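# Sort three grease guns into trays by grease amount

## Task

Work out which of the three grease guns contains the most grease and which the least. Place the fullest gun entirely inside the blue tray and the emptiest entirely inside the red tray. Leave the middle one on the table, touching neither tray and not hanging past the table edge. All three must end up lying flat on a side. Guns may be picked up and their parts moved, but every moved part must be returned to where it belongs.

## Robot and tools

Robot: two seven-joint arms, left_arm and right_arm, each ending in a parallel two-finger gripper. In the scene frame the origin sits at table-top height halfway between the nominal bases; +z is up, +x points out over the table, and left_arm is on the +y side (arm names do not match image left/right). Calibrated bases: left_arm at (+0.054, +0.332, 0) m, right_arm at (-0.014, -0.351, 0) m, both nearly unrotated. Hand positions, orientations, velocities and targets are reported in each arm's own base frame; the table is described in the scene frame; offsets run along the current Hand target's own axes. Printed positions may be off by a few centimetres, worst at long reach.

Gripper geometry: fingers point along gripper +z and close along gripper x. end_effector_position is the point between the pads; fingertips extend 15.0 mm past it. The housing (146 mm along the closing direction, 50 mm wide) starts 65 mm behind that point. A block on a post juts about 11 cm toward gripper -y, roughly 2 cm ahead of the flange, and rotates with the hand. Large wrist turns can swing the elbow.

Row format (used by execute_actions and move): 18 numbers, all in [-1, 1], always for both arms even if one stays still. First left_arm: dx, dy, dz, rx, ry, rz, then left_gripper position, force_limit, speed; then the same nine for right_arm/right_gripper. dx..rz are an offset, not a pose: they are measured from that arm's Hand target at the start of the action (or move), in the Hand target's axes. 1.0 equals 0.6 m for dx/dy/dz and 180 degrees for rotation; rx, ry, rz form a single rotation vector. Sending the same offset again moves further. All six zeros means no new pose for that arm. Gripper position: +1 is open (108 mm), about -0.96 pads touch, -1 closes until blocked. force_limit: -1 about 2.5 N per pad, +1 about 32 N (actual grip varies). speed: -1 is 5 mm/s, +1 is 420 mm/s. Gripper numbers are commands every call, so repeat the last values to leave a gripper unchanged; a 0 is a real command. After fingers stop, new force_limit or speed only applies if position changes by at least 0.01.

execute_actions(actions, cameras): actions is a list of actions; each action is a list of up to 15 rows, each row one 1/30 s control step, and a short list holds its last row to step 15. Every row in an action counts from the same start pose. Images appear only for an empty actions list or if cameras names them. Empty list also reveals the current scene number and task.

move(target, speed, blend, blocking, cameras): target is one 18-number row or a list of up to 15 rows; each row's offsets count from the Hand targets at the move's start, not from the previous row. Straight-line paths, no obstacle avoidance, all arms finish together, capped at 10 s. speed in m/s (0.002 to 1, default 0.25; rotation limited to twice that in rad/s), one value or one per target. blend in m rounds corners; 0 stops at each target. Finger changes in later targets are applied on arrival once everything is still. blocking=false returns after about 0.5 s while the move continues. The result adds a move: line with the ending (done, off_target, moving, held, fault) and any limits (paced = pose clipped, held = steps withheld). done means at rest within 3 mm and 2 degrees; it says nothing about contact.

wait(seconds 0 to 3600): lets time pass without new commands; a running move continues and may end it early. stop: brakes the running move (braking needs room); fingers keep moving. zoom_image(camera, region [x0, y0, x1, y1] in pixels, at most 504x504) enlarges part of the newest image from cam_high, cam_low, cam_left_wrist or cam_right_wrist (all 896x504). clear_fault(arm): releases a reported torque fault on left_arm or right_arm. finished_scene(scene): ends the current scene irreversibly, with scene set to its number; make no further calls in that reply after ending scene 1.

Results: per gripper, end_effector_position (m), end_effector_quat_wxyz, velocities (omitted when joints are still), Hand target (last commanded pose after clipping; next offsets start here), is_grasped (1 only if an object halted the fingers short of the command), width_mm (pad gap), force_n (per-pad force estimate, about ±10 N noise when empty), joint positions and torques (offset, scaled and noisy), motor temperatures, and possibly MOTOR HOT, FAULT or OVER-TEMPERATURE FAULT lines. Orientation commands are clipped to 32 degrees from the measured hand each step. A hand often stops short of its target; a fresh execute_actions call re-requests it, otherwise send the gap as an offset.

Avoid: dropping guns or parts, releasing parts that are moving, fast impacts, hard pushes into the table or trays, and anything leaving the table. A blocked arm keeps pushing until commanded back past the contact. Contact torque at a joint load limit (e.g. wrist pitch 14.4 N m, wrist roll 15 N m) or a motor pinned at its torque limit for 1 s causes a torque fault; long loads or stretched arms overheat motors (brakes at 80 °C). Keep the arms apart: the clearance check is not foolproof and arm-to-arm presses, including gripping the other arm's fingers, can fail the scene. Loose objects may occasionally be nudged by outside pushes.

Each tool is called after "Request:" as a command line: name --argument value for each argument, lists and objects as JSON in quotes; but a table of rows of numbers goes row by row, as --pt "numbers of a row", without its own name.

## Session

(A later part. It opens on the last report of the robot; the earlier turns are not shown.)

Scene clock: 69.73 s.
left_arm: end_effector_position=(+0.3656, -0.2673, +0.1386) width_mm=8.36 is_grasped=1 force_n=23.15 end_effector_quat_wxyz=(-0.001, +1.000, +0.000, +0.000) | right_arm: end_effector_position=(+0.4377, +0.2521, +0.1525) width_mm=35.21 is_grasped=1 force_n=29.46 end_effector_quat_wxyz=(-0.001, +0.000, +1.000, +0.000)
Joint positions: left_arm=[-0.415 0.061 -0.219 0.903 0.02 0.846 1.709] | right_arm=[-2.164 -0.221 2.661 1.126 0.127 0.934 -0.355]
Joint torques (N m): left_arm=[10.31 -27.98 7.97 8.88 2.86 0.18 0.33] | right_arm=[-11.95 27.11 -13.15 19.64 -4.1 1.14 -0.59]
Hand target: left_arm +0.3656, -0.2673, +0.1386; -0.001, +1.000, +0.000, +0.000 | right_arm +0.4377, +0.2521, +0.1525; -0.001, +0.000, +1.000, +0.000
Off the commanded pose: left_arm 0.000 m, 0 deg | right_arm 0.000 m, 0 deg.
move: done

Request:
move --pt "0 0.0667 0 0 0 0 -1 -0.2 -0.2 0 0 0 0 0 0 -1 0.7 -0.1" --pt "0 0.0667 -0.0003 0 0 0 0.3 0.5 0.5 0 0 0 0 0 0 -1 0.7 -0.1" --pt "0 0.05 -0.18 0 0 0 0.3 0.5 0.5 0 0 0 0 0 0 -1 0.7 -0.1" --pt "0 -0.53 -0.18 0 0 0 0.3 0.5 0.5 -0.03 0.05 0 0 0 -0.2 -1 0.7 -0.1" --pt "0 -0.53 -0.18 0 0 0 0.3 0.5 0.5 -0.07 0.343 0 0 0 -0.489 -1 0.7 -0.1" --pt "0 -0.53 -0.18 0 0 0 0.3 0.5 0.5 -0.07 0.343 0.12 0 0 -0.489 -1 0.7 -0.1" --speed '[0.2,0.1,0.3,0.6,0.6,0.25]' --blend '[0,0,0.02,0.02,0.01,0]' --cameras '["cam_right_wrist","cam_high"]'

Request:
zoom_image --camera "cam_high" --region '[380, 180, 620, 400]'

Scene clock: 75.03 s.
left_arm: end_effector_position=(+0.3655, +0.0505, +0.2473) width_mm=69.50 is_grasped=0 force_n=0.00 end_effector_quat_wxyz=(-0.001, +1.000, +0.000, +0.000) | right_arm: end_effector_position=(+0.4796, +0.4579, +0.0806) width_mm=35.22 is_grasped=1 force_n=29.97 end_effector_quat_wxyz=(+0.000, +0.695, -0.719, -0.001)
Joint positions: left_arm=[-0.101 -0.362 0.211 0.81 0.083 1.166 2.42] | right_arm=[-2.261 -0.83 2.961 1.885 0.153 1.069 -1.638]
Joint torques (N m): left_arm=[1.28 -14.54 -0.7 13.64 -0.62 -1.27 0.36] | right_arm=[-2.45 44.49 -3.63 31.35 0.17 -3.19 -0.37]
Hand target: left_arm +0.3655, +0.0505, +0.2473; -0.001, +1.000, +0.000, +0.000 | right_arm +0.4796, +0.4579, +0.0805; +0.000, +0.695, -0.719, -0.001
Off the commanded pose: left_arm 0.000 m, 0 deg | right_arm 0.000 m, 0 deg.
move: done
Images, in order (width x height): cam_high 896x504, cam_right_wrist 896x504.

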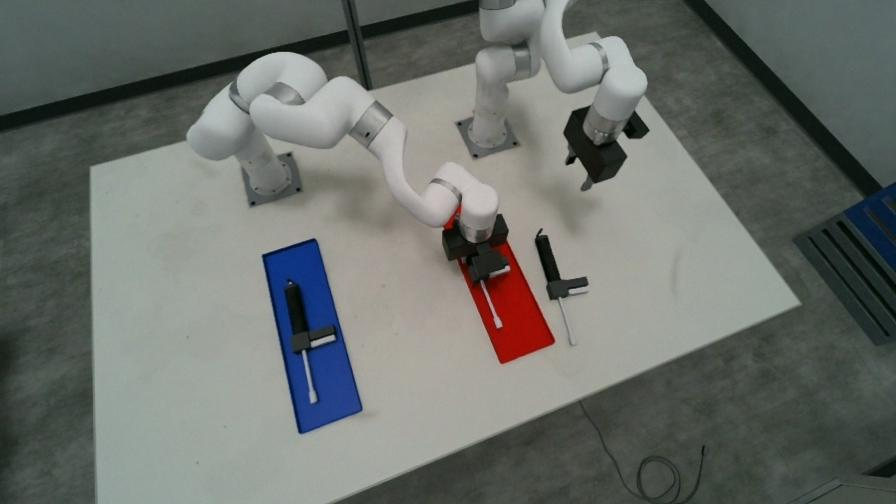

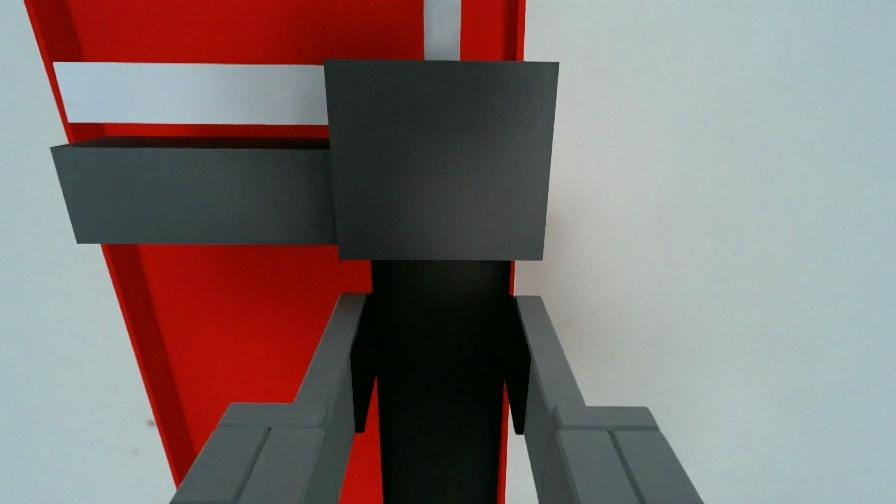

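Scaled by 2.100 from the camera's image (finer frame: 1280x720).

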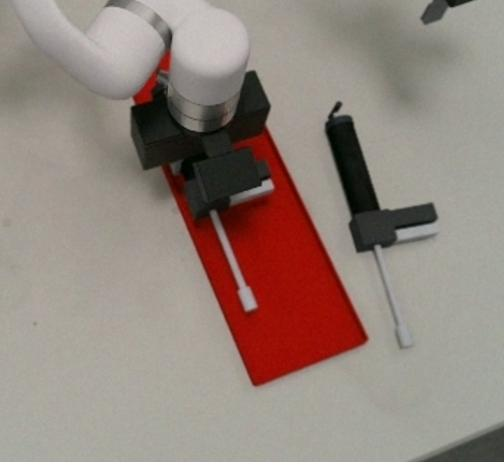

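Request:
move --pt "0 0 0 0 0 0 0.3 0.5 0.5 -0.028 0 0 0 0 -0.005 -1 0.7 -0.1" --pt "0 0 0 0 0 0 0.3 0.5 0.5 -0.028 0 0.0743 0 0 -0.005 -1 0.7 -0.1" --pt "0 0 0 0 0 0 0.3 0.5 0.5 -0.028 0 0.0745 0 0 -0.005 -0.2 0.7 0.1" --pt "0 0 0 0 0 0 0.3 0.5 0.5 -0.028 0 -0.2 0 0 -0.005 -0.2 0.7 0.1" --pt "0 0 0 0 0 0 0.3 0.5 0.5 0.3 0.1 -0.2 0 0 -0.005 -0.2 0.7 0.1" --speed '[0.2,0.12,0.1,0.4,0.6]' --blend '[0,0,0,0.02,0]' --cameras '["cam_right_wrist","cam_high","cam_left_wrist"]'

Request:
zoom_image --camera "cam_high" --region '[240, 180, 620, 440]'

Scene clock: 79.67 s.
left_arm: end_effector_position=(+0.3655, +0.0505, +0.2473) width_mm=69.50 is_grasped=0 force_n=0.00 end_effector_quat_wxyz=(-0.001, +1.000, +0.000, +0.000) | right_arm: end_effector_position=(+0.4135, +0.2800, +0.2005) width_mm=42.00 is_grasped=0 force_n=0.00 end_effector_quat_wxyz=(+0.000, +0.701, -0.714, -0.001)
Joint positions: left_arm=[-0.101 -0.362 0.211 0.81 0.083 1.166 2.42] | right_arm=[-2.286 -0.127 2.87 1.173 0.04 1.052 -1.772]
Joint torques (N m): left_arm=[1.35 -14.54 -0.83 13.61 -0.47 -1.21 0.31] | right_arm=[1.77 27.7 -1.68 25.45 -0.63 -2.63 0.28]
Hand target: left_arm +0.3655, +0.0505, +0.2473; -0.001, +1.000, +0.000, +0.000 | right_arm +0.4136, +0.2800, +0.2005; +0.000, +0.701, -0.714, -0.001
Off the commanded pose: left_arm 0.000 m, 0 deg | right_arm 0.000 m, 0 deg.
move: done
Images, in order (width x height): cam_high 896x504, cam_left_wrist 896x504, cam_right_wrist 896x504.

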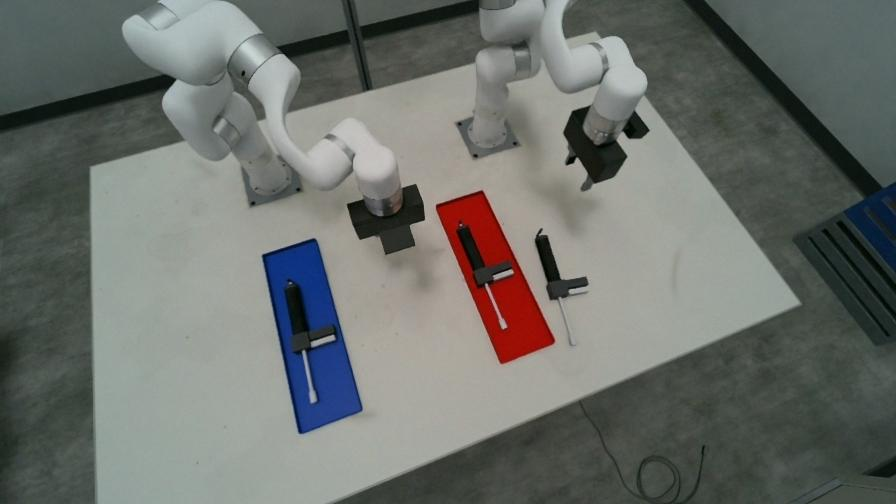

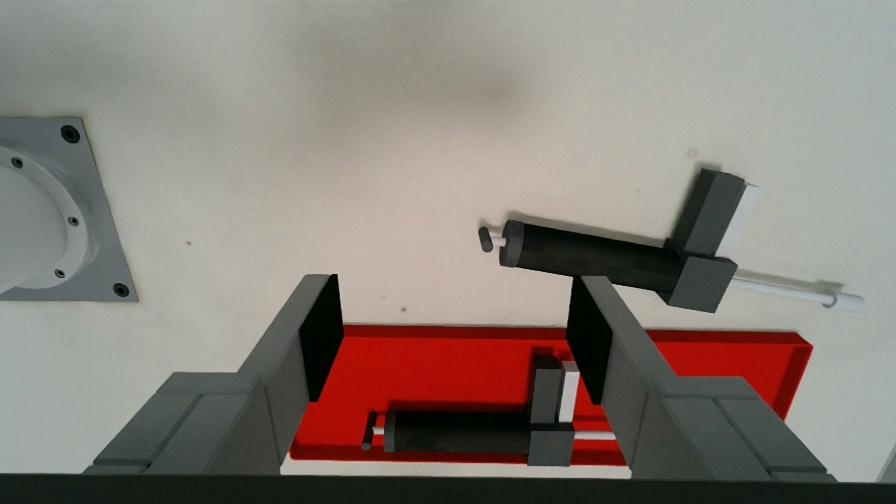

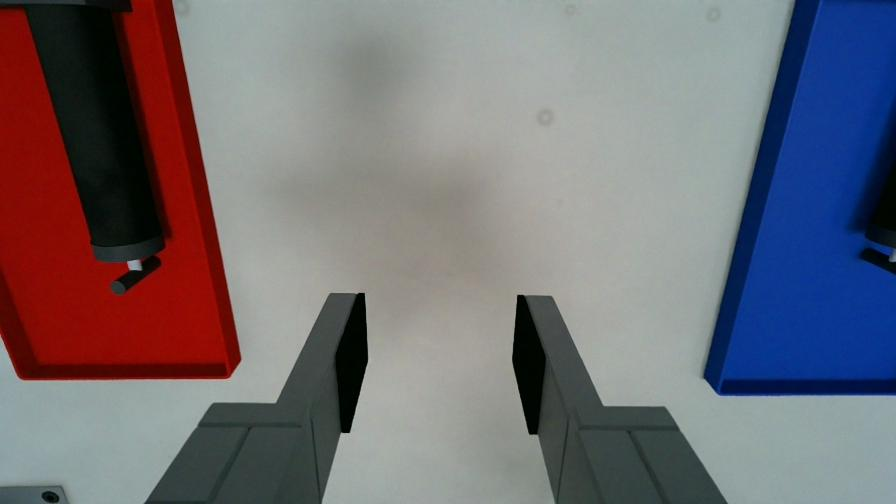

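Scaled by 1.326 from the camera's image (finer frame: 1280x720).

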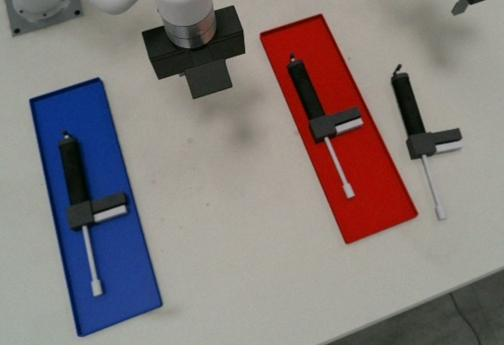

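Request:
finished_scene --scene 3

The scene is finished: the task was done.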